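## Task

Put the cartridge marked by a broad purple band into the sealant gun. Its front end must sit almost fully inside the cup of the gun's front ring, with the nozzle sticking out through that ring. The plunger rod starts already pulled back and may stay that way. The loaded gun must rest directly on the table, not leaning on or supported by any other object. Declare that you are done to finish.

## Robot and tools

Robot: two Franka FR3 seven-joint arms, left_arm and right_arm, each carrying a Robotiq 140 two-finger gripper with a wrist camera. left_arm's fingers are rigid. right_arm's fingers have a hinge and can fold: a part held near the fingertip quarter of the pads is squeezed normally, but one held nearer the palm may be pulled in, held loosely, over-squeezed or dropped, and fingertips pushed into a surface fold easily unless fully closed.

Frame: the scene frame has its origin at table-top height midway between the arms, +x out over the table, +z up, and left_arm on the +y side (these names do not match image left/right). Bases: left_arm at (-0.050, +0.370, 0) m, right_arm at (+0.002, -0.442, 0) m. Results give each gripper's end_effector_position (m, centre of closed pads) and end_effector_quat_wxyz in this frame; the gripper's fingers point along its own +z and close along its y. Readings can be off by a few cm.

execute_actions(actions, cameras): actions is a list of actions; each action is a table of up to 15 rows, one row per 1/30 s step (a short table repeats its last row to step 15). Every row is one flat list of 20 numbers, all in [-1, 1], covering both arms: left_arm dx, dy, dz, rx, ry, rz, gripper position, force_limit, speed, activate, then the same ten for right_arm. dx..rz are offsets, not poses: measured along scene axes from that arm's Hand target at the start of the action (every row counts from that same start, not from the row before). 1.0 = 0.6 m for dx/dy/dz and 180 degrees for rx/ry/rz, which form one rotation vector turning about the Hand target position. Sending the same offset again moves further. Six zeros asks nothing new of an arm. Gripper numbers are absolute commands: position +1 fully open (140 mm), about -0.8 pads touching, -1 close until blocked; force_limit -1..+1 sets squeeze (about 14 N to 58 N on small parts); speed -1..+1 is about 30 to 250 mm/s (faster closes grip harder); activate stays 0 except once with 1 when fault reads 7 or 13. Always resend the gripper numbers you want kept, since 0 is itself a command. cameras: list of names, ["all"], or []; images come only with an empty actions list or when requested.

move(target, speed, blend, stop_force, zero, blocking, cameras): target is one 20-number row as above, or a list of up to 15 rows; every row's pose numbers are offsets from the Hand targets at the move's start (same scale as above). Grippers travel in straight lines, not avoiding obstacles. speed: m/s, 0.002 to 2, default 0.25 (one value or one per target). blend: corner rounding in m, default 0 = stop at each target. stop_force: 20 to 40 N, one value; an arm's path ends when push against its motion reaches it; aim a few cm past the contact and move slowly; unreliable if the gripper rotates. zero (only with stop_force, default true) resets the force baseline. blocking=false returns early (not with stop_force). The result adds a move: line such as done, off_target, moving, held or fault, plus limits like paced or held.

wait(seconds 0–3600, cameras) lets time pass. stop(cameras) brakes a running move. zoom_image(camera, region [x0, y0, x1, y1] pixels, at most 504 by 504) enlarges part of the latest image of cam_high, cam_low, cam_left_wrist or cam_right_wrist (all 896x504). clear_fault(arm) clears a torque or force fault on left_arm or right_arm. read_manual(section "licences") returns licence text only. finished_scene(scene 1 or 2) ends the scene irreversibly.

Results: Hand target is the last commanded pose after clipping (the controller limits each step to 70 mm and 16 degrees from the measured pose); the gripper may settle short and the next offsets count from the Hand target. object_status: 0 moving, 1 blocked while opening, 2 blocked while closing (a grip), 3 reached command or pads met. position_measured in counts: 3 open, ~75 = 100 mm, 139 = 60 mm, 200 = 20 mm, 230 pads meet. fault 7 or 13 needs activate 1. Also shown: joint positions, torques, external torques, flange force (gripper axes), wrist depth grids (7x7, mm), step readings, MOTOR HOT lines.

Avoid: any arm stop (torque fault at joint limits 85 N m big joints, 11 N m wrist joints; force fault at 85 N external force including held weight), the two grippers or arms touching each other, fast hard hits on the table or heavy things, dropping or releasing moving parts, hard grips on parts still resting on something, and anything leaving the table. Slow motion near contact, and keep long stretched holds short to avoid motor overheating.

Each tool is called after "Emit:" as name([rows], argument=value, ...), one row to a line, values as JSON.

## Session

Emit:
execute_actions(actions=[])

Scene clock: 0.00 s.
left_arm: end_effector_position=(+0.6459, +0.7894, +0.2863) position_measured=3 object_status=3 fault=0 end_effector_quat_wxyz=(-0.476, +0.614, -0.630, -0.024) | right_arm: end_effector_position=(+0.2711, +0.0002, +0.1673) position_measured=3 object_status=3 fault=0 end_effector_quat_wxyz=(-0.204, +0.959, -0.011, -0.198)
Joint positions: left_arm=[0.454 0.299 0.152 -1.861 1.501 2.96 -0.826] | right_arm=[0.802 -0.01 -0.059 -2.309 0.712 2.158 -1.248]
Joint velocities: within noise
Joint torques (N m): no reading
External joint torques (N m): no reading
Flange force (N): no reading
Wrist depth (mm): cam_left_wrist=[1078 1087 2411 1852 1444 - - / - 1396 - 2095 1681 1539 1271 / 2261 1477 1549 1825 - - 1374 / - 132 2061 - - 139 1577 / - 133 - - 1374 122 94 / - - - - - - 98 / - - 1503 - - - -] | cam_right_wrist=[365 323 292 258 230 214 199 / 449 382 328 290 257 235 216 / 544 440 380 327 290 258 235 / 701 127 439 380 328 137 249 / - 109 531 447 381 332 102 / - 467 641 547 445 382 93 / - 2098 - 681 546 449 -]
Hand target: left_arm +0.6459, +0.7894, +0.2863; -0.476, +0.614, -0.630, -0.024 | right_arm +0.2711, +0.0002, +0.1673; -0.204, +0.959, -0.011, -0.198
Tool commands: left_gripper/position=+1.0 left_gripper/force_limit=+1.0 left_gripper/speed=+1.0 left_gripper/activate=+0.0 right_gripper/position=+1.0 right_gripper/force_limit=+1.0 right_gripper/speed=+1.0 right_gripper/activate=+0.0
camera_calibration:
cam_left_wrist: T_world_to_cam=[[-0.80019, 0.23411, -0.55217, 0.49911], [-0.39372, 0.48945, 0.77809, -0.35208], [0.45242, 0.84002, -0.29948, -0.72649]] pos_world=[0.58944, 0.66574, 0.33197]
cam_right_wrist: T_world_to_cam=[[-0.1062, -0.91263, -0.39474, 0.10555], [-0.74271, -0.19115, 0.64175, 0.09545], [-0.66114, 0.36133, -0.65752, 0.43353]] pos_world=[0.36872, -0.04208, 0.26547]

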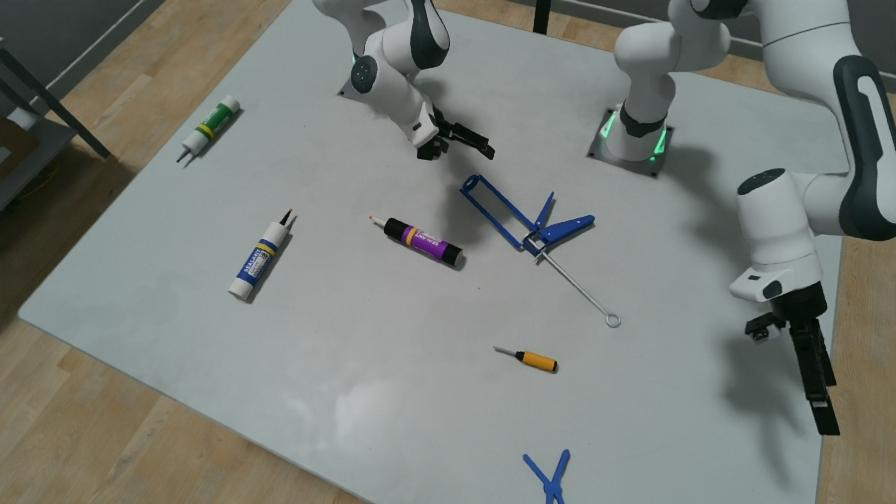

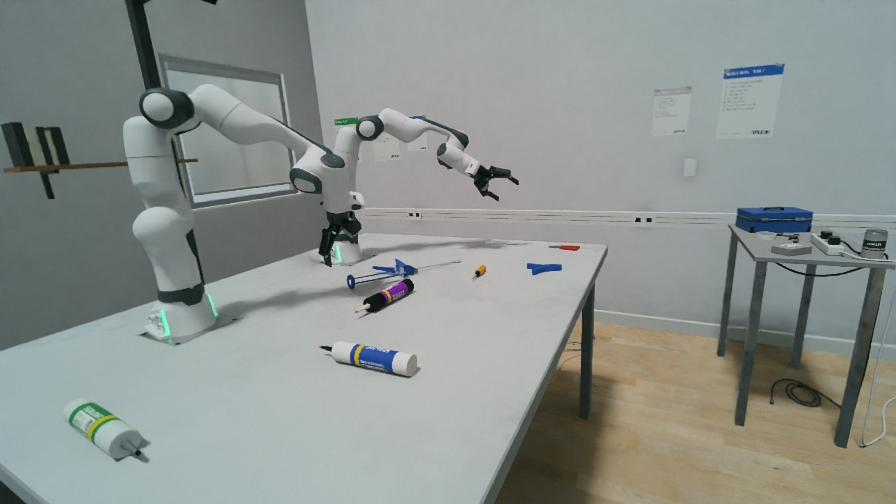

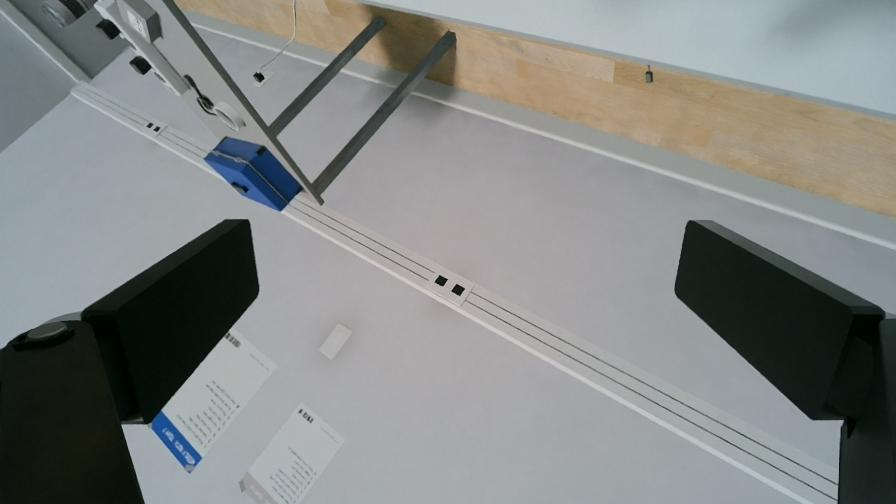

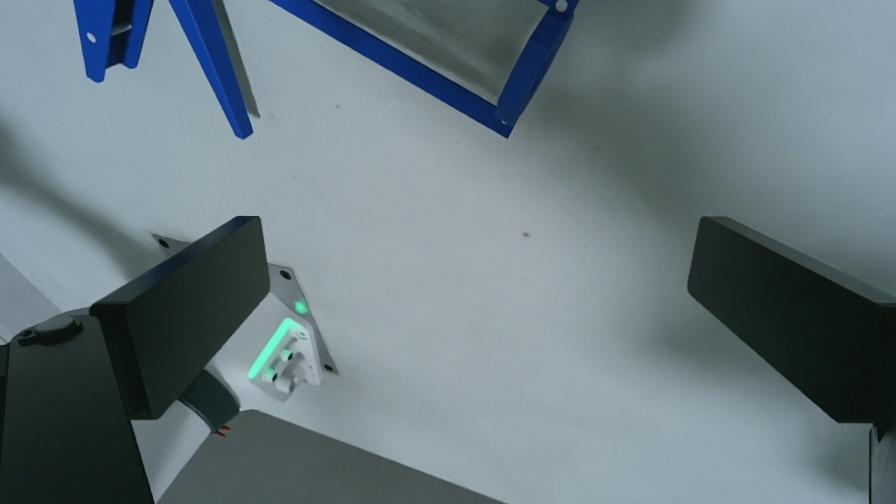

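Emit:
move(target=[-0.333,-0.833,0.05,-0.1805,0.2623,-0.1284,0.3,-0.05,0,0,-0.1185,-0.3003,0.1878,-0.1051,0.0908,-0.0998,-1,-1,0,0], speed=0.4)

Scene clock: 9.93 s.
left_arm: end_effector_position=(+0.4464, +0.2898, +0.3167) position_measured=91 object_status=3 fault=0 end_effector_quat_wxyz=(+0.002, -0.527, +0.850, -0.001) | right_arm: end_effector_position=(+0.2008, -0.1791, +0.2794) position_measured=233 object_status=3 fault=0 end_effector_quat_wxyz=(-0.071, +0.928, -0.219, -0.292)
Joint positions: left_arm=[-0.181 -0.189 0.04 -2.032 0.01 1.848 0.292] | right_arm=[0.584 -0.449 -0.109 -2.435 0.445 1.611 -0.714]
Joint velocities: left_arm=[0.001 -0.001 0.001 0 0 -0.001 0.007] | right_arm=[within noise]
Joint torques (N m): left_arm=[-0.52 -26.34 -0.22 24.48 0.19 2.18 0.21] | right_arm=[-0.9 -17.53 0.57 24.14 1.25 0.74 0.31]
External joint torques (N m): left_arm=[-0.55 -0.25 0.16 -0.52 -0.54 -0.39 0.21] | right_arm=[-0.86 -1.63 0.18 0.33 -0.46 -0.46 0.33]
Flange force (N): left_arm=[0.7 2.2 0.2] | right_arm=[-3.5 4.8 -1.6]
Wrist depth (mm): cam_left_wrist=[- 411 - - 386 408 - / 435 424 - 422 417 - - / 449 451 449 - 442 447 460 / - 484 140 - 147 - - / - - 493 - 512 111 89 / - - - 577 576 - - / - - 568 557 - - -] | cam_right_wrist=[362 350 373 364 367 367 316 / 413 449 420 421 422 422 320 / 489 492 512 494 501 504 488 / 586 596 599 125 584 584 590 / 688 609 - 94 88 - - / - - - 67 - 76 - / - - - - - 70 -]
Hand target: left_arm +0.4461, +0.2896, +0.3163; +0.000, -0.525, +0.851, +0.000 | right_arm +0.2000, -0.1799, +0.2800; -0.069, +0.928, -0.220, -0.292
Off the commanded pose: left_arm 0.001 m, 0 deg | right_arm 0.001 m, 0 deg.
move: done; limits=paced

Emit:
move(target=[-0.2268,-0.3827,-0.0272,0,0,0,0.3,-0.05,0,0,0,0,0,0,0,0,-1,-1,0,0], speed=0.25, cameras=["cam_high","cam_left_wrist","cam_right_wrist"])

Scene clock: 12.87 s.
left_arm: end_effector_position=(+0.3096, +0.0615, +0.2999) position_measured=91 object_status=3 fault=0 end_effector_quat_wxyz=(+0.001, -0.522, +0.853, +0.001) | right_arm: end_effector_position=(+0.2008, -0.1791, +0.2794) position_measured=233 object_status=3 fault=0 end_effector_quat_wxyz=(-0.071, +0.928, -0.219, -0.292)
Joint positions: left_arm=[-0.312 -0.286 -0.336 -2.154 -0.095 1.882 -0.158] | right_arm=[0.584 -0.449 -0.109 -2.435 0.445 1.611 -0.713]
Joint velocities: left_arm=[-0.001 0.001 -0.001 0 0 -0.001 -0.004] | right_arm=[within noise]
Joint torques (N m): left_arm=[0.2 -21.7 2.14 24.38 0.2 2.76 -0.1] | right_arm=[-0.7 -17.49 0.38 24.12 1.21 0.77 0.21]
External joint torques (N m): left_arm=[0.17 -0.36 -0.57 -0.54 -0.53 0.15 -0.1] | right_arm=[-0.72 -1.7 -0.08 0.41 -0.5 -0.42 0.23]
Flange force (N): left_arm=[0.3 2.9 1.6] | right_arm=[-3.2 5.0 -1.9]
Wrist depth (mm): cam_left_wrist=[384 - - - 404 - - / 418 376 425 364 - - - / - 390 433 416 - - - / 465 - 140 435 164 454 437 / - - 480 465 464 111 89 / - - 509 518 526 - - / - - - - - - -] | cam_right_wrist=[363 363 371 365 365 367 316 / 416 416 418 423 420 414 321 / 491 490 493 496 499 520 490 / 559 597 595 125 585 612 580 / 742 606 - 94 88 94 - / 1727 - - 67 - 76 - / - - - - - 70 -]
Hand target: left_arm +0.3100, +0.0600, +0.3000; +0.000, -0.525, +0.851, +0.000 | right_arm +0.2000, -0.1799, +0.2800; -0.069, +0.928, -0.220, -0.292
Off the commanded pose: left_arm 0.002 m, 0 deg | right_arm 0.001 m, 0 deg.
move: done
cam_left_wrist: T_world_to_cam=[[-0.89332, 0.44926, 0.01171, 0.25449], [0.42438, 0.83469, 0.35098, -0.28526], [0.14791, 0.31851, -0.93631, 0.35854]] pos_world=[0.29536, 0.00957, 0.43285]
cam_right_wrist: T_world_to_cam=[[-0.45346, -0.8912, -0.01164, -0.05483], [-0.52054, 0.25422, 0.81512, -0.07628], [-0.72347, 0.37568, -0.57918, 0.51872]] pos_world=[0.31071, -0.22435, 0.36197]

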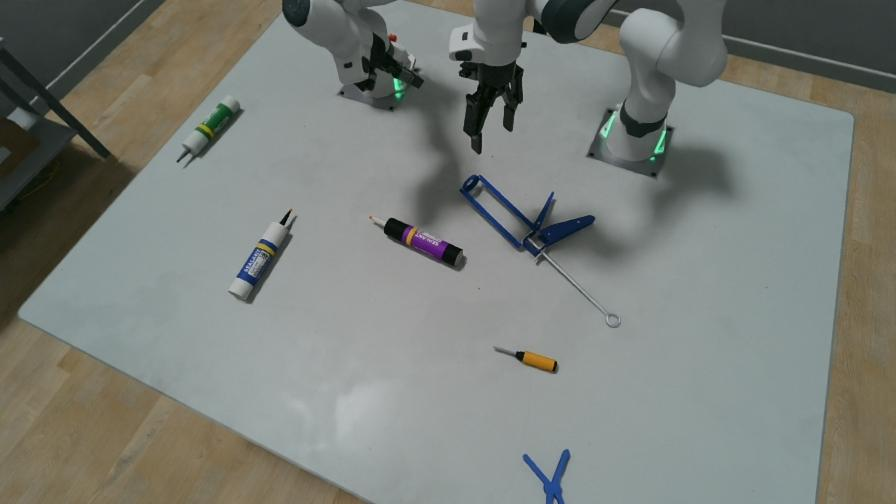

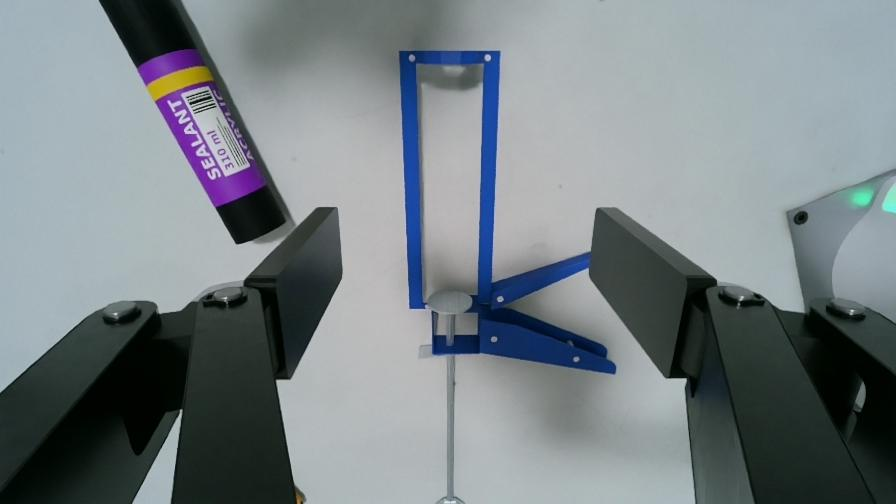

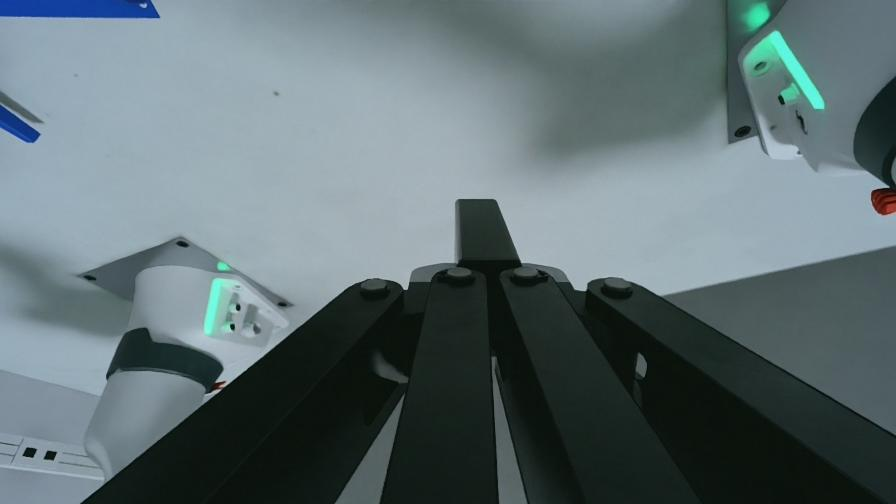

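Emit:
zoom_image(camera="cam_left_wrist", region=[380, 30, 520, 110])

Emit:
zoom_image(camera="cam_left_wrist", region=[380, 270, 640, 400])

Emit:
zoom_image(camera="cam_left_wrist", region=[90, 0, 310, 250])

Emit:
zoom_image(camera="cam_high", region=[440, 160, 640, 340])

Scaled by 3.600.

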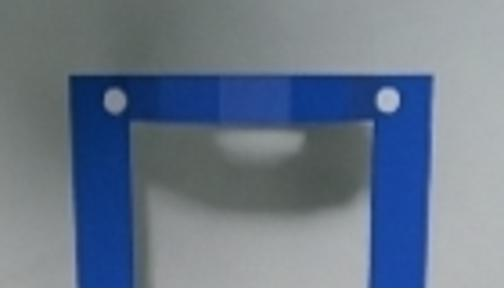

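Scaled by 1.938.

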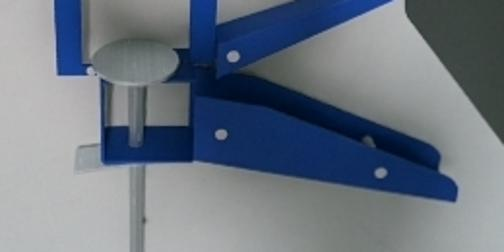

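Scaled by 2.016.

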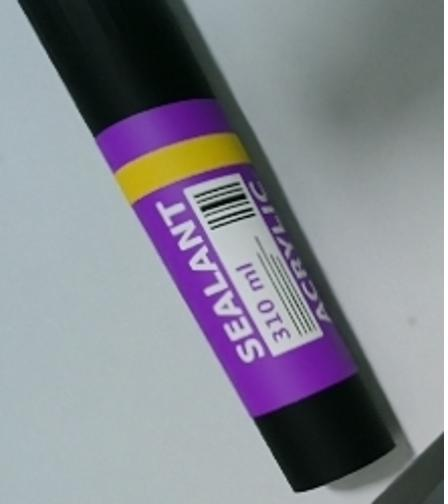

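Scaled by 2.520.

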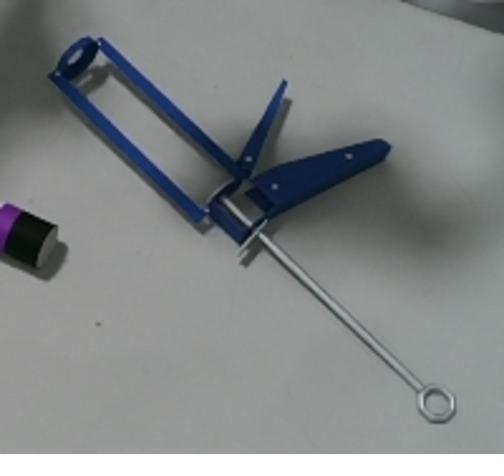

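Emit:
move(target=[0.3118,-0.1432,-0.2667,0,0,0.1144,0.3,-0.05,0,0,0,0,0,0,0,0,-1,-1,0,0], speed=0.3, cameras=["cam_high","cam_left_wrist"])

Scene clock: 19.67 s.
left_arm: end_effector_position=(+0.4974, -0.0264, +0.1409) position_measured=91 object_status=3 fault=0 end_effector_quat_wxyz=(+0.001, -0.665, +0.746, -0.002) | right_arm: end_effector_position=(+0.2008, -0.1791, +0.2794) position_measured=233 object_status=3 fault=0 end_effector_quat_wxyz=(-0.071, +0.928, -0.219, -0.292)
Joint positions: left_arm=[-0.387 0.469 -0.255 -1.639 0.134 2.095 -0.592] | right_arm=[0.584 -0.449 -0.109 -2.435 0.445 1.611 -0.713]
Joint velocities: left_arm=[0 0.001 0.001 0.001 0 0 -0.01] | right_arm=[within noise]
Joint torques (N m): left_arm=[-0.61 -47.28 -2.62 23.76 0.29 2.29 -0.25] | right_arm=[-0.75 -17.55 0.42 24.19 1.22 0.75 0.14]
External joint torques (N m): left_arm=[-0.76 -0.69 0.63 -0.61 -0.4 -0.38 -0.25] | right_arm=[-0.72 -1.84 0.01 0.53 -0.49 -0.44 0.16]
Flange force (N): left_arm=[-1.2 4.0 -0.8] | right_arm=[-3.4 5.0 -2.1]
Wrist depth (mm): cam_left_wrist=[253 250 248 205 252 250 - / 258 261 - 222 262 - - / - - 279 231 275 - 256 / 295 - 141 242 147 122 264 / - - 105 - - 111 89 / - - - 323 - - - / - - - 356 - - -] | cam_right_wrist=[362 363 364 364 367 368 317 / 407 414 418 417 426 427 319 / 490 491 495 498 497 532 487 / 586 606 597 125 585 615 578 / 756 606 - 94 88 - - / 1727 - - 67 - 76 - / - - - - - 70 -]
Hand target: left_arm +0.4971, -0.0259, +0.1399; +0.000, -0.669, +0.744, +0.000 | right_arm +0.2000, -0.1799, +0.2800; -0.069, +0.928, -0.220, -0.292
Off the commanded pose: left_arm 0.001 m, 1 deg | right_arm 0.001 m, 0 deg.
move: done
cam_left_wrist: T_world_to_cam=[[-0.99411, 0.10812, 0.0071, 0.50537], [0.10382, 0.93175, 0.34793, -0.07341], [0.031, 0.34662, -0.93749, 0.26891]] pos_world=[0.50168, -0.07945, 0.27405]

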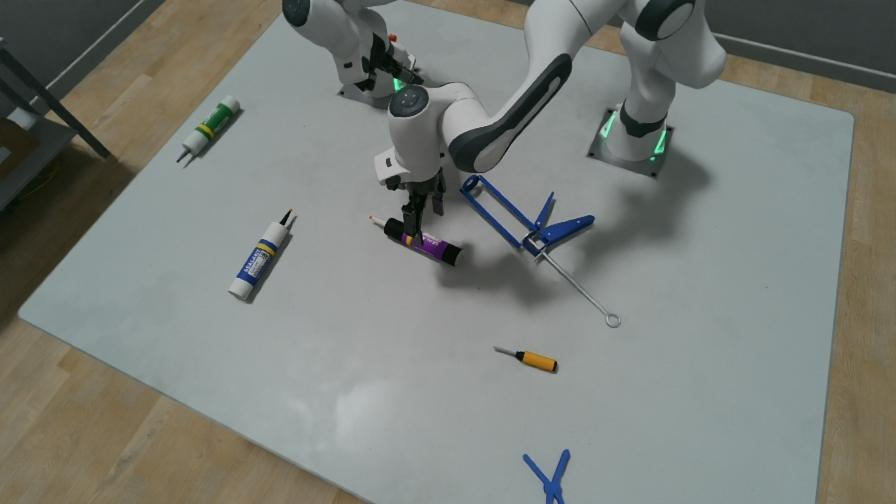

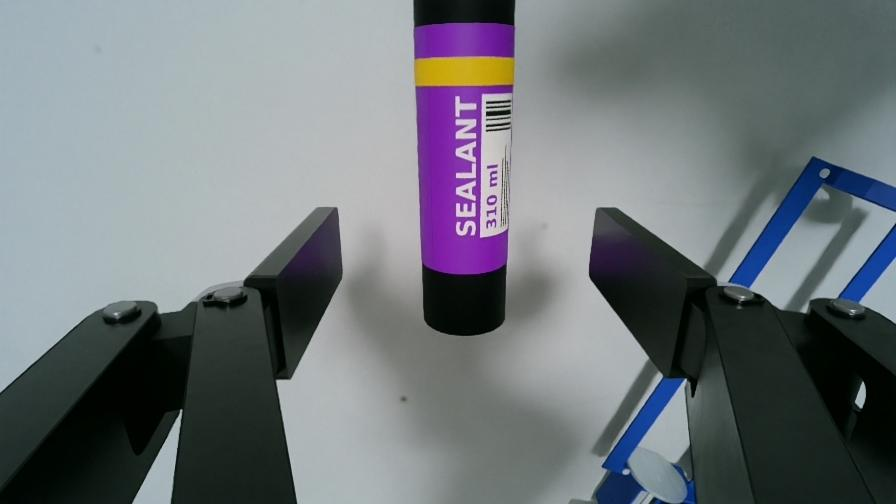

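Emit:
move(target=[0,0,-0.1257,0,0,0,0.3,-0.05,0,0,0,0,0,0,0,0,-1,-1,0,0], speed=0.1, cameras=["cam_high","cam_left_wrist"])

Emit:
zoom_image(camera="cam_high", region=[360, 180, 500, 280])

Scene clock: 21.53 s.
left_arm: end_effector_position=(+0.4961, -0.0262, +0.0649) position_measured=91 object_status=3 fault=0 end_effector_quat_wxyz=(+0.001, +0.667, -0.745, +0.000) | right_arm: end_effector_position=(+0.2008, -0.1791, +0.2794) position_measured=233 object_status=3 fault=0 end_effector_quat_wxyz=(-0.071, +0.928, -0.219, -0.292)
Joint positions: left_arm=[-0.399 0.565 -0.236 -1.691 0.158 2.236 -0.611] | right_arm=[0.584 -0.449 -0.109 -2.435 0.445 1.611 -0.713]
Joint velocities: left_arm=[0.001 0.001 0.002 0 0 0.006 -0.002] | right_arm=[within noise]
Joint torques (N m): left_arm=[-0.66 -49.5 -2.83 22.33 0.91 2.83 -0.23] | right_arm=[-0.71 -17.56 0.45 24.15 1.23 0.78 0.09]
External joint torques (N m): left_arm=[-0.65 -1.48 0.89 -0.87 0.29 0.18 -0.23] | right_arm=[-0.72 -1.78 0.01 0.48 -0.48 -0.4 0.1]
Flange force (N): left_arm=[-3.2 7.6 -0.9] | right_arm=[-3.2 5.0 -1.9]
Wrist depth (mm): cam_left_wrist=[- 179 180 137 154 184 184 / - - 191 146 189 190 189 / - 204 204 154 198 - - / - 210 163 164 173 122 220 / - - 120 173 185 111 90 / - - - - - - - / - - - - - - -] | cam_right_wrist=[361 361 361 363 365 367 317 / 415 417 418 422 420 425 320 / 488 493 494 495 500 504 487 / 596 574 603 125 588 615 619 / 753 607 - 94 88 - - / 1727 - - 67 - 76 - / - - - - - 70 -]
Hand target: left_arm +0.4971, -0.0259, +0.0645; +0.000, -0.669, +0.744, +0.000 | right_arm +0.2000, -0.1799, +0.2800; -0.069, +0.928, -0.220, -0.292
Off the commanded pose: left_arm 0.001 m, 0 deg | right_arm 0.001 m, 0 deg.
move: done
cam_left_wrist: T_world_to_cam=[[-0.99444, 0.10447, 0.01338, 0.50424], [0.10258, 0.93186, 0.34802, -0.04629], [0.0239, 0.34746, -0.93739, 0.20117]] pos_world=[0.50138, -0.07944, 0.19794]

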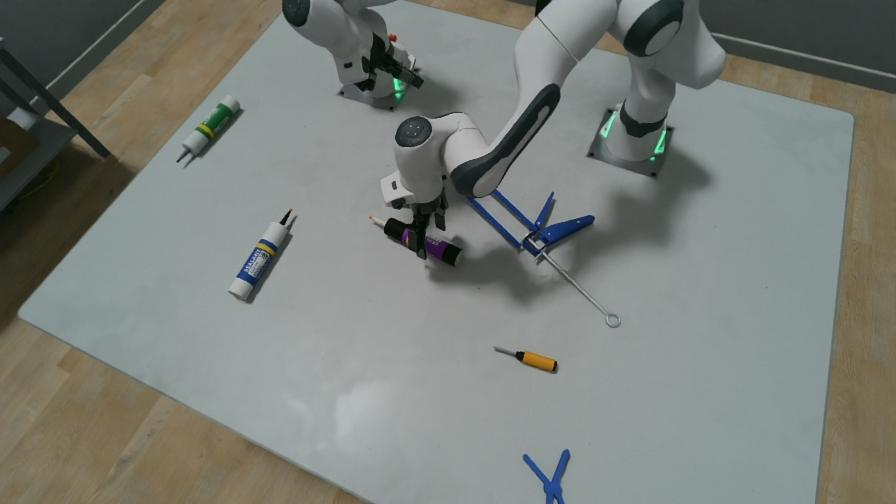

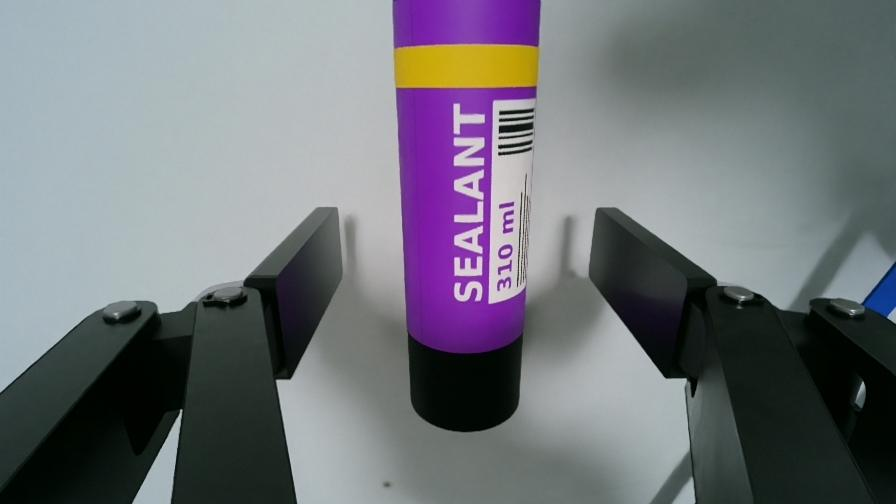

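Scaled by 3.600.

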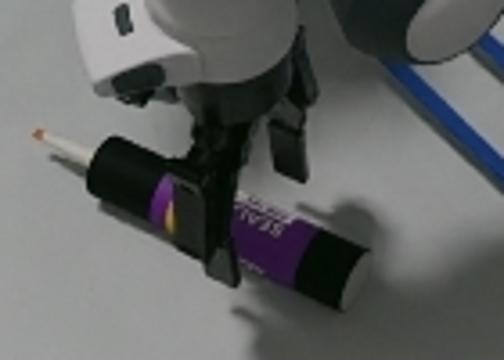

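Emit:
execute_actions([
  [[0,0,0,0,0,0,-1,-0.05,-1,0,0,0,0,0,0,0,-1,-1,0,0]],
  [[0,0,0,0,0,0,-1,-0.05,-1,0,0,0,0,0,0,0,-1,-1,0,0]],
  [[0,0,0,0,0,0,-1,-0.05,-1,0,0,0,0,0,0,0,-1,-1,0,0]],
], cameras=["cam_left_wrist"])

Scene clock: 24.10 s.
left_arm: end_effector_position=(+0.4963, -0.0265, +0.0652) position_measured=168 object_status=2 fault=0 end_effector_quat_wxyz=(+0.001, +0.667, -0.745, +0.000) | right_arm: end_effector_position=(+0.2008, -0.1791, +0.2794) position_measured=233 object_status=3 fault=0 end_effector_quat_wxyz=(-0.071, +0.928, -0.219, -0.292)
Joint positions: left_arm=[-0.399 0.565 -0.236 -1.691 0.158 2.237 -0.612] | right_arm=[0.584 -0.449 -0.109 -2.435 0.445 1.611 -0.713]
Joint torques (N m): left_arm=[-0.44 -48.77 -2.95 22.12 0.83 2.91 -0.21] | right_arm=[-0.71 -17.55 0.43 24.22 1.25 0.78 0.19]
External joint torques (N m): left_arm=[-0.39 -0.6 0.82 -1.14 0.21 0.25 -0.21] | right_arm=[-0.65 -1.8 0.06 0.56 -0.45 -0.41 0.2]
External joint torques at the end of the 1st action: left_arm=[-0.75 -1.54 0.63 -0.97 0.22 0.21 -0.21] | right_arm=[-0.73 -1.64 0.02 0.34 -0.49 -0.44 0.11]
External joint torques at the end of the 2nd action: left_arm=[-0.57 -1.46 0.83 -0.9 0.21 0.19 -0.18] | right_arm=[-0.82 -1.69 -0.02 0.43 -0.49 -0.43 0.15]
Flange force (N): left_arm=[-3.1 6.6 0.5] | right_arm=[-3.5 4.7 -2.0]
Flange force at the end of the 1st action (N): left_arm=[-3.5 8.3 -1.0] | right_arm=[-3.0 4.9 -1.7]
Flange force at the end of the 2nd action (N): left_arm=[-3.5 7.7 -1.0] | right_arm=[-3.0 4.9 -1.9]
Wrist depth (mm): cam_left_wrist=[- - - 139 179 181 - / - 191 - 146 - - - / - 200 204 154 - - 204 / - 212 - 163 143 215 - / 222 85 93 172 120 - 193 / - - - - - - - / - - - 256 - - -] | cam_right_wrist=[362 363 355 365 369 368 318 / 414 415 416 423 423 424 320 / 494 490 497 495 496 503 488 / 595 593 602 125 588 619 627 / 747 607 - 94 88 1827 - / 838 - - 67 - 76 - / - - - - - 70 -]
Hand target: left_arm +0.4971, -0.0259, +0.0645; +0.000, -0.669, +0.744, +0.000 | right_arm +0.2000, -0.1799, +0.2800; -0.069, +0.928, -0.220, -0.292
Off the commanded pose: left_arm 0.001 m, 0 deg | right_arm 0.001 m, 0 deg.
Step readings (end_effector_position of left_arm | right_arm; steps 1 to 15: 1st action; 16 to 30: 2nd action; 31 to 45: 3rd action):
0: (+0.4963, -0.0263, +0.0649) | (+0.2008, -0.1791, +0.2794)
1: (+0.4963, -0.0263, +0.0649) | (+0.2008, -0.1791, +0.2794)
2: (+0.4963, -0.0263, +0.0649) | (+0.2008, -0.1791, +0.2794)
4: (+0.4963, -0.0263, +0.0649) | (+0.2008, -0.1791, +0.2794)
8: (+0.4963, -0.0263, +0.0649) | (+0.2008, -0.1791, +0.2794)
15: (+0.4963, -0.0263, +0.0649) | (+0.2008, -0.1791, +0.2794)
16: (+0.4963, -0.0263, +0.0649) | (+0.2008, -0.1791, +0.2794)
17: (+0.4963, -0.0263, +0.0649) | (+0.2008, -0.1791, +0.2794)
19: (+0.4963, -0.0263, +0.0649) | (+0.2008, -0.1791, +0.2794)
23: (+0.4963, -0.0263, +0.0649) | (+0.2008, -0.1791, +0.2794)
30: (+0.4963, -0.0263, +0.0649) | (+0.2008, -0.1791, +0.2794)
31: (+0.4963, -0.0263, +0.0649) | (+0.2008, -0.1791, +0.2794)
32: (+0.4963, -0.0263, +0.0649) | (+0.2008, -0.1791, +0.2794)
34: (+0.4963, -0.0263, +0.0649) | (+0.2008, -0.1791, +0.2794)
38: (+0.4963, -0.0263, +0.0649) | (+0.2008, -0.1791, +0.2794)
45: (+0.4963, -0.0263, +0.0649) | (+0.2008, -0.1791, +0.2794)
cam_left_wrist: T_world_to_cam=[[-0.99449, 0.10412, 0.01225, 0.50458], [0.10187, 0.93205, 0.34771, -0.04578], [0.02479, 0.34704, -0.93752, 0.20107]] pos_world=[0.50148, -0.07964, 0.19824]

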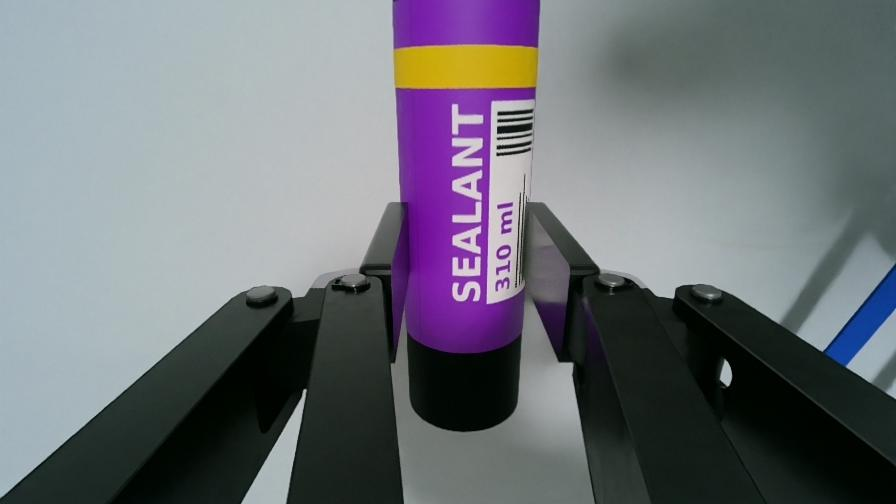

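Emit:
move([
  [0,0,0,0,0,0,0.1,-0.05,0.5,0,0,0,0,0,0,0,-1,-1,0,0],
  [0,0,-0.0085,0,0,0,0.1,-0.05,0,0,0,0,0,0,0,0,-1,-1,0,0],
  [0,0,-0.0085,0,0,0,-1,-0.05,-1,0,0,0,0,0,0,0,-1,-1,0,0],
], speed=0.05, cameras=["cam_left_wrist"])

Scene clock: 27.60 s.
left_arm: end_effector_position=(+0.4972, -0.0269, +0.0614) position_measured=163 object_status=0 fault=0 end_effector_quat_wxyz=(+0.000, +0.667, -0.745, +0.001) | right_arm: end_effector_position=(+0.2008, -0.1791, +0.2794) position_measured=233 object_status=3 fault=0 end_effector_quat_wxyz=(-0.071, +0.928, -0.219, -0.292)
Joint positions: left_arm=[-0.402 0.571 -0.232 -1.692 0.159 2.247 -0.612] | right_arm=[0.584 -0.449 -0.109 -2.435 0.445 1.611 -0.713]
Joint torques (N m): left_arm=[-0.52 -48.12 -2.85 21.66 0.76 2.85 -0.2] | right_arm=[-0.74 -17.55 0.45 24.12 1.25 0.76 0.17]
External joint torques (N m): left_arm=[-0.67 0.08 0.73 -1.54 0.15 0.19 -0.2] | right_arm=[-0.73 -1.73 0.02 0.45 -0.46 -0.43 0.19]
Flange force (N): left_arm=[-2.6 6.6 1.5] | right_arm=[-3.3 4.9 -1.9]
Wrist depth (mm): cam_left_wrist=[180 178 - 137 177 - - / - - 187 142 184 - - / 198 - - 150 195 201 - / 208 210 - 158 166 - - / 219 85 94 168 126 - 187 / - - - - - - - / - - - 253 - - -] | cam_right_wrist=[362 362 363 365 364 367 317 / 416 418 420 417 425 423 321 / 488 474 493 494 502 502 397 / 590 616 605 125 582 612 - / 756 607 - 94 88 1881 1649 / 977 - - 67 - 76 1511 / - - - - - 70 -]
Hand target: left_arm +0.4971, -0.0259, +0.0594; +0.000, -0.669, +0.744, +0.000 | right_arm +0.2000, -0.1799, +0.2800; -0.069, +0.928, -0.220, -0.292
Off the commanded pose: left_arm 0.002 m, 0 deg | right_arm 0.001 m, 0 deg.
move: done
cam_left_wrist: T_world_to_cam=[[-0.99454, 0.10388, 0.00992, 0.5057], [0.10086, 0.93248, 0.34685, -0.04366], [0.02678, 0.34596, -0.93787, 0.19663]] pos_world=[0.50208, -0.07984, 0.19454]

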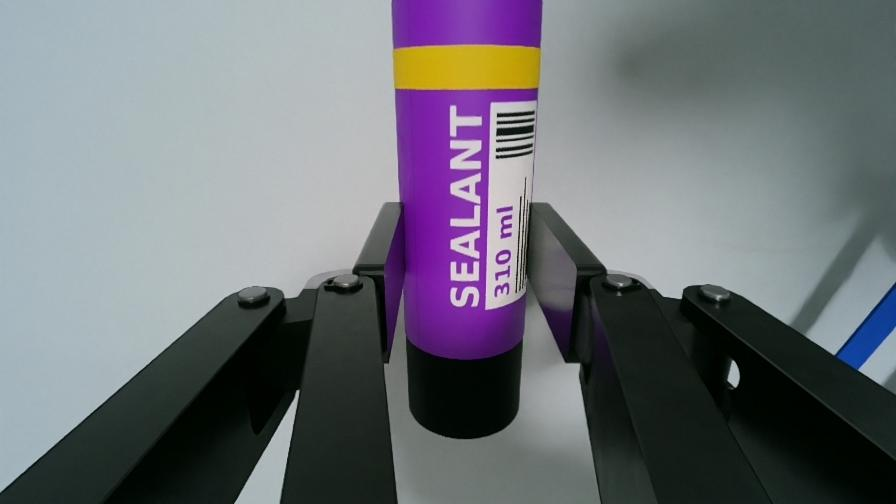

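Emit:
move([
  [0,0,0.1333,0,0,0,-1,-0.05,-1,0,0,0,0,0,0,0,-1,-1,0,0],
  [-0.2042,0.3447,0.1677,0.0643,-0.0188,-0.1129,-1,-0.05,-1,0,0,0,0,0,0,0,-1,-1,0,0],
], speed=[0.12,0.2], blend=[0.02,0], cameras=["cam_high","cam_left_wrist"])

Scene clock: 34.57 s.
left_arm: end_effector_position=(+0.3713, +0.1827, +0.1562) position_measured=163 object_status=2 fault=0 end_effector_quat_wxyz=(+0.087, -0.526, +0.844, +0.060) | right_arm: end_effector_position=(+0.2008, -0.1791, +0.2794) position_measured=233 object_status=3 fault=0 end_effector_quat_wxyz=(-0.071, +0.928, -0.219, -0.292)
Joint positions: left_arm=[-0.296 -0.157 -0.209 -2.427 0.226 2.236 -0.213] | right_arm=[0.584 -0.449 -0.109 -2.435 0.445 1.611 -0.713]
Joint velocities: left_arm=[0.002 0 0.001 0 -0.001 0 0.005] | right_arm=[within noise]
Joint torques (N m): left_arm=[-0.5 -29.27 1.22 24.14 0.51 3.04 0.2] | right_arm=[-0.75 -17.51 0.38 24.23 1.23 0.77 0.18]
External joint torques (N m): left_arm=[-0.41 -4.33 0.52 1.16 -0.13 0.63 0.21] | right_arm=[-0.72 -1.71 -0.04 0.54 -0.48 -0.42 0.19]
Flange force (N): left_arm=[-2.9 9.8 -6.5] | right_arm=[-3.1 4.7 -2.1]
Wrist depth (mm): cam_left_wrist=[250 - - 138 245 - - / 271 - 271 144 250 266 272 / - 292 288 151 288 292 300 / - - - 158 167 294 326 / - 85 94 168 126 - - / - - - 176 - - - / - - - - - - -] | cam_right_wrist=[363 363 363 364 365 367 315 / 416 418 417 418 422 422 321 / 488 492 494 493 499 499 487 / 603 574 597 125 585 618 599 / 760 610 - 94 88 88 1776 / 885 - - 67 - 76 - / - - - - - 70 -]
Hand target: left_arm +0.3746, +0.1809, +0.1601; +0.089, -0.523, +0.846, +0.055 | right_arm +0.2000, -0.1799, +0.2800; -0.069, +0.928, -0.220, -0.292
Off the commanded pose: left_arm 0.005 m, 1 deg | right_arm 0.001 m, 0 deg.
move: off_target (left_arm)
cam_left_wrist: T_world_to_cam=[[-0.90148, 0.43234, 0.0203, 0.26163], [0.37454, 0.75572, 0.53722, -0.3583], [0.21692, 0.4919, -0.8432, 0.10435]] pos_world=[0.34742, 0.10633, 0.27516]

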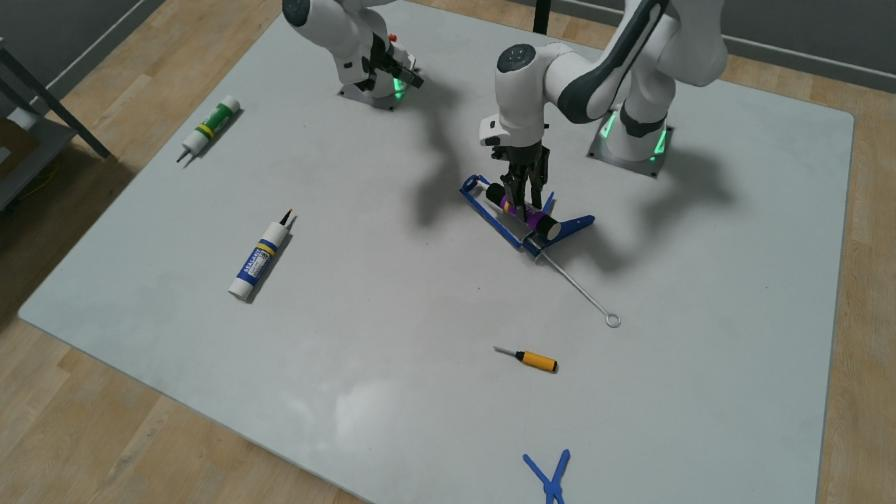

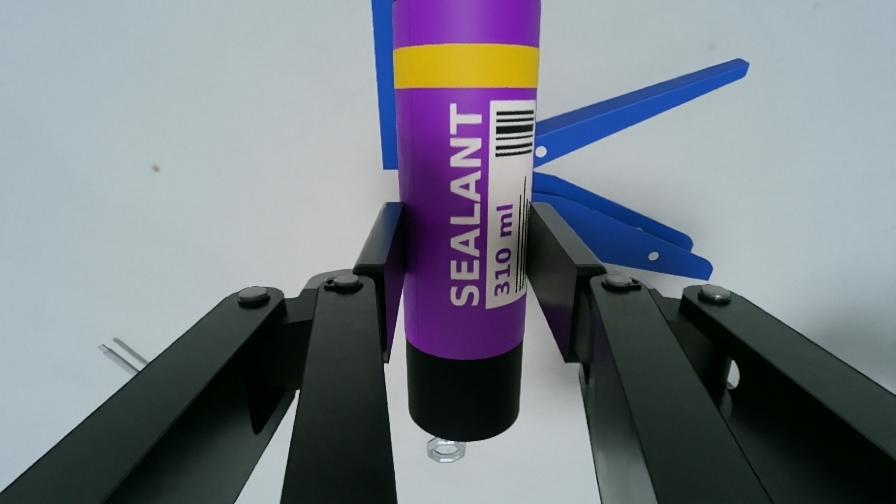

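Emit:
move(target=[0.0022,-0.0011,-0.0435,0,0,-0.0056,-1,-0.05,-1,0,0.1167,0.2333,-0.3,0,0,0,-1,-1,0,0], speed=0.12, cameras=["cam_high","cam_left_wrist","cam_right_wrist"])

Scene clock: 42.27 s.
left_arm: end_effector_position=(+0.3725, +0.1811, +0.1315) position_measured=163 object_status=2 fault=0 end_effector_quat_wxyz=(+0.087, -0.514, +0.851, +0.058) | right_arm: end_effector_position=(+0.2696, -0.0416, +0.1006) position_measured=233 object_status=3 fault=0 end_effector_quat_wxyz=(-0.067, +0.927, -0.223, -0.293)
Joint positions: left_arm=[-0.294 -0.114 -0.209 -2.454 0.25 2.308 -0.212] | right_arm=[0.685 0.19 -0.01 -2.215 0.624 2.032 -0.811]
Joint velocities: left_arm=[within noise] | right_arm=[0 0.001 -0.001 0.001 0 0.004 -0.007]
Joint torques (N m): left_arm=[0.14 -28.89 0.6 23.55 1.08 3.05 -0.2] | right_arm=[-0.74 -35.95 0.47 21.4 1.31 1.18 -0.29]
External joint torques (N m): left_arm=[0.06 -3.13 -0.05 1.2 0.52 0.63 -0.19] | right_arm=[-0.76 -0.98 0.24 0.63 0.43 0.12 -0.27]
Flange force (N): left_arm=[-1.1 5.1 -4.2] | right_arm=[-0.4 0.8 -1.1]
Wrist depth (mm): cam_left_wrist=[229 - 210 138 223 231 235 / - 248 247 144 223 222 - / - - 271 151 232 272 - / - 288 - 159 169 287 - / - 85 94 168 126 - - / - - - 183 - - - / - - - - - - -] | cam_right_wrist=[174 174 175 177 178 179 181 / 205 189 189 204 205 207 209 / 219 234 221 239 242 245 249 / 165 287 290 125 284 302 305 / 359 347 - 94 88 350 392 / 479 - - 67 - 76 511 / - - - - - 70 -]
Hand target: left_arm +0.3759, +0.1802, +0.1340; +0.090, -0.516, +0.850, +0.054 | right_arm +0.2700, -0.0400, +0.1000; -0.069, +0.928, -0.220, -0.292
Off the commanded pose: left_arm 0.004 m, 1 deg | right_arm 0.002 m, 0 deg.
move: off_target (left_arm)
cam_left_wrist: T_world_to_cam=[[-0.88914, 0.45721, 0.01957, 0.25493], [0.39564, 0.74652, 0.53496, -0.35025], [0.22998, 0.4834, -0.84465, 0.08096]] pos_world=[0.34662, 0.10577, 0.25076]
cam_right_wrist: T_world_to_cam=[[-0.45845, -0.88872, -0.00144, 0.09728], [-0.51494, 0.26431, 0.81546, 0.06925], [-0.72434, 0.37459, -0.57881, 0.41344]] pos_world=[0.37973, -0.08671, 0.18297]

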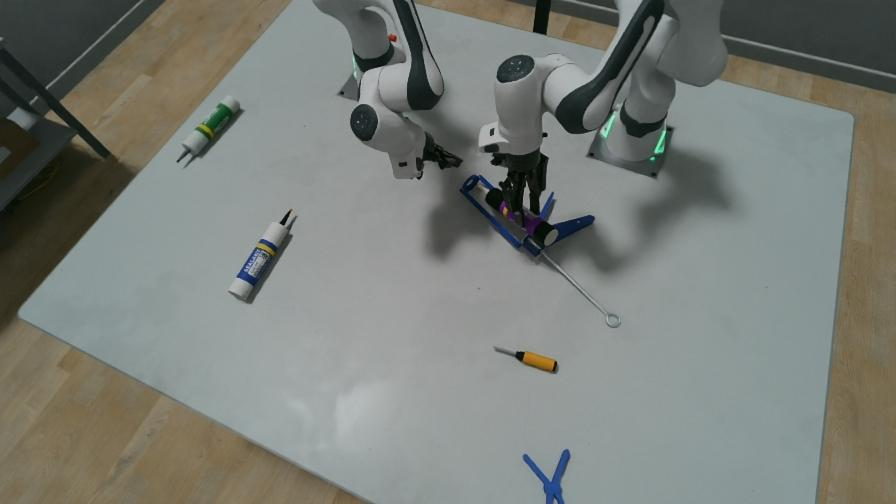

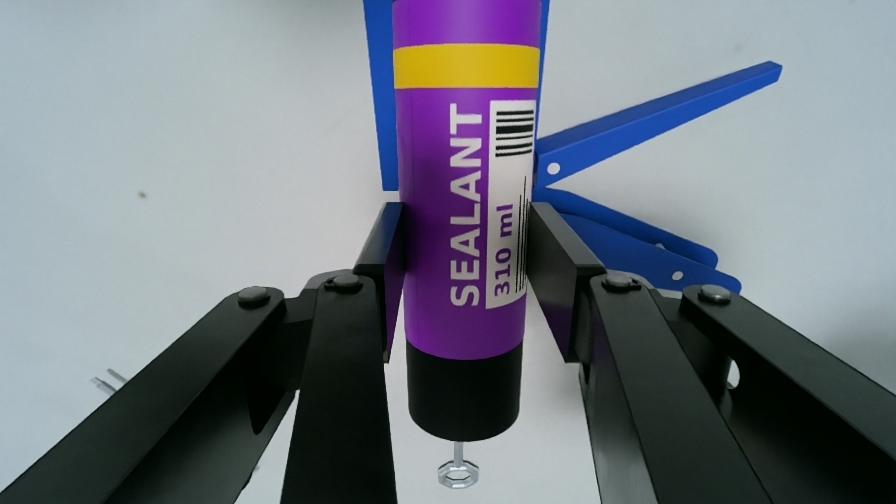

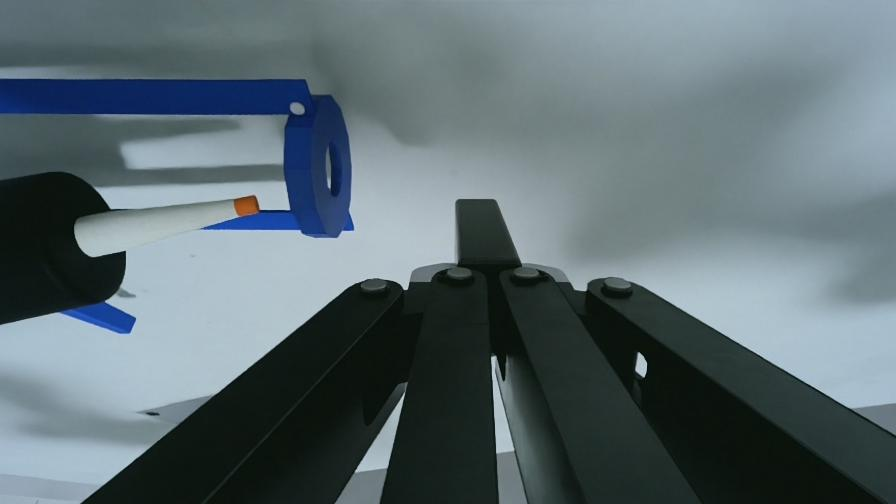

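Emit:
zoom_image(camera="cam_right_wrist", region=[0, 60, 380, 350])

Emit:
zoom_image(camera="cam_high", region=[450, 160, 570, 260])

Emit:
zoom_image(camera="cam_left_wrist", region=[350, 0, 600, 250])

Scaled by 1.326.

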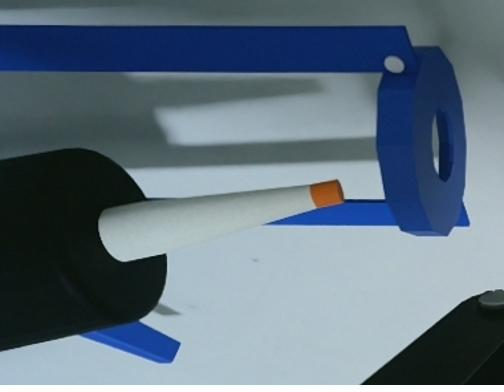

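Scaled by 4.200.

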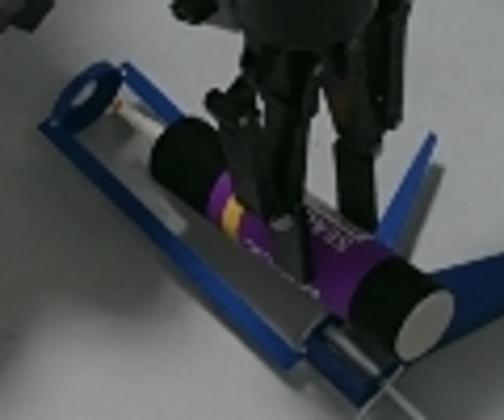

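Scaled by 2.016.

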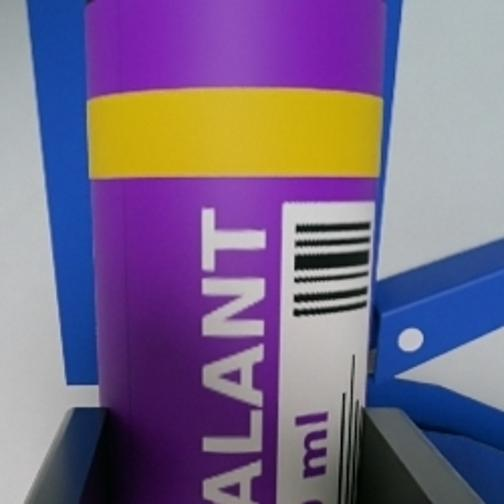

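Emit:
move(target=[0,0,-0.0258,0,0,0.0033,-1,-0.05,-1,0,0,0,0,0,0,0,-1,-1,0,0], speed=0.06, cameras=["cam_left_wrist","cam_right_wrist"])

Emit:
zoom_image(camera="cam_right_wrist", region=[0, 60, 380, 350])

Scene clock: 49.30 s.
left_arm: end_effector_position=(+0.3723, +0.1818, +0.1157) position_measured=163 object_status=2 fault=0 end_effector_quat_wxyz=(+0.086, -0.518, +0.849, +0.059) | right_arm: end_effector_position=(+0.2698, -0.0416, +0.1006) position_measured=233 object_status=3 fault=0 end_effector_quat_wxyz=(-0.067, +0.927, -0.222, -0.293)
Joint positions: left_arm=[-0.291 -0.083 -0.209 -2.465 0.268 2.344 -0.239] | right_arm=[0.685 0.19 -0.01 -2.215 0.624 2.033 -0.813]
Joint velocities: left_arm=[0 0 0 0 0.001 0.002 -0.005] | right_arm=[within noise]
Joint torques (N m): left_arm=[-0.11 -29.7 0.42 23.33 1.01 3.04 -0.16] | right_arm=[-0.75 -35.95 0.35 21.42 1.26 1.24 -0.31]
External joint torques (N m): left_arm=[-0.1 -3.26 0.01 1.43 0.51 0.63 -0.16] | right_arm=[-0.74 -0.93 0.15 0.61 0.39 0.17 -0.29]
Flange force (N): left_arm=[-1.2 4.6 -4.9] | right_arm=[-0.3 0.8 -1.0]
Wrist depth (mm): cam_left_wrist=[- 215 - 138 196 213 - / - 226 237 144 213 207 229 / - - 252 151 218 - - / 282 - 117 159 167 266 - / - 85 94 168 126 - - / - - - 181 - - - / - - - 404 - - -] | cam_right_wrist=[174 178 175 176 177 179 181 / 204 189 190 203 204 207 209 / 165 225 220 239 243 244 247 / 172 286 290 125 283 300 303 / 359 346 - 94 88 349 369 / 483 - - 67 - 76 506 / - - - - - 70 -]
Hand target: left_arm +0.3759, +0.1802, +0.1185; +0.089, -0.520, +0.848, +0.054 | right_arm +0.2700, -0.0400, +0.1000; -0.069, +0.928, -0.220, -0.292
Off the commanded pose: left_arm 0.005 m, 1 deg | right_arm 0.002 m, 0 deg.
move: off_target (left_arm)
cam_left_wrist: T_world_to_cam=[[-0.89357, 0.44844, 0.02079, 0.25776], [0.38886, 0.75003, 0.53502, -0.34037], [0.22434, 0.48616, -0.84459, 0.06892]] pos_world=[0.34722, 0.10619, 0.23496]
cam_right_wrist: T_world_to_cam=[[-0.45741, -0.88925, -0.00287, 0.09728], [-0.51597, 0.26277, 0.81531, 0.06961], [-0.72426, 0.37441, -0.57902, 0.41354]] pos_world=[0.37992, -0.08662, 0.18297]

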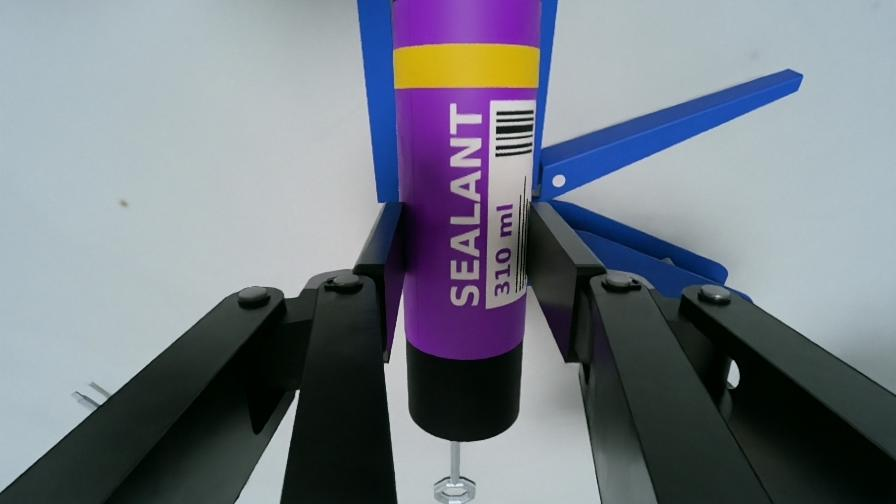

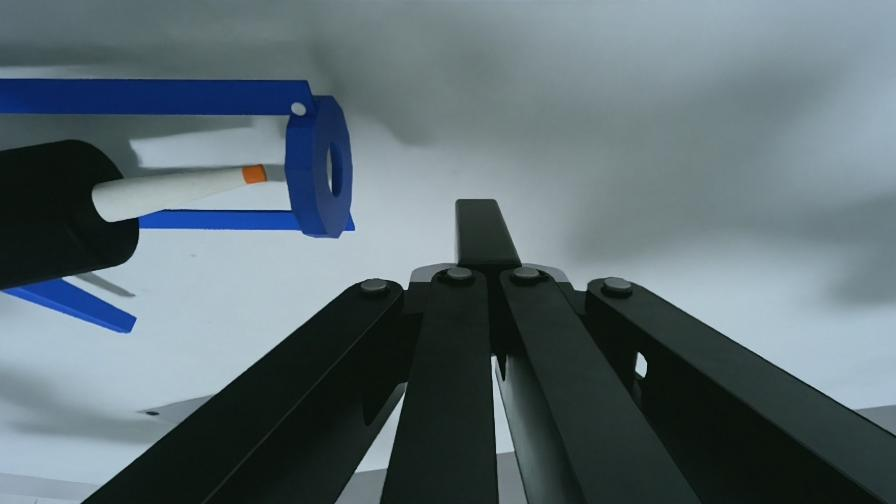

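Scaled by 1.326.

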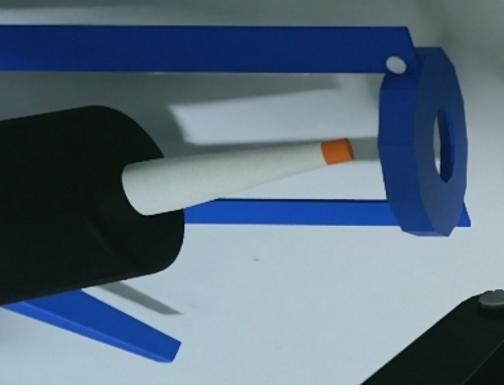

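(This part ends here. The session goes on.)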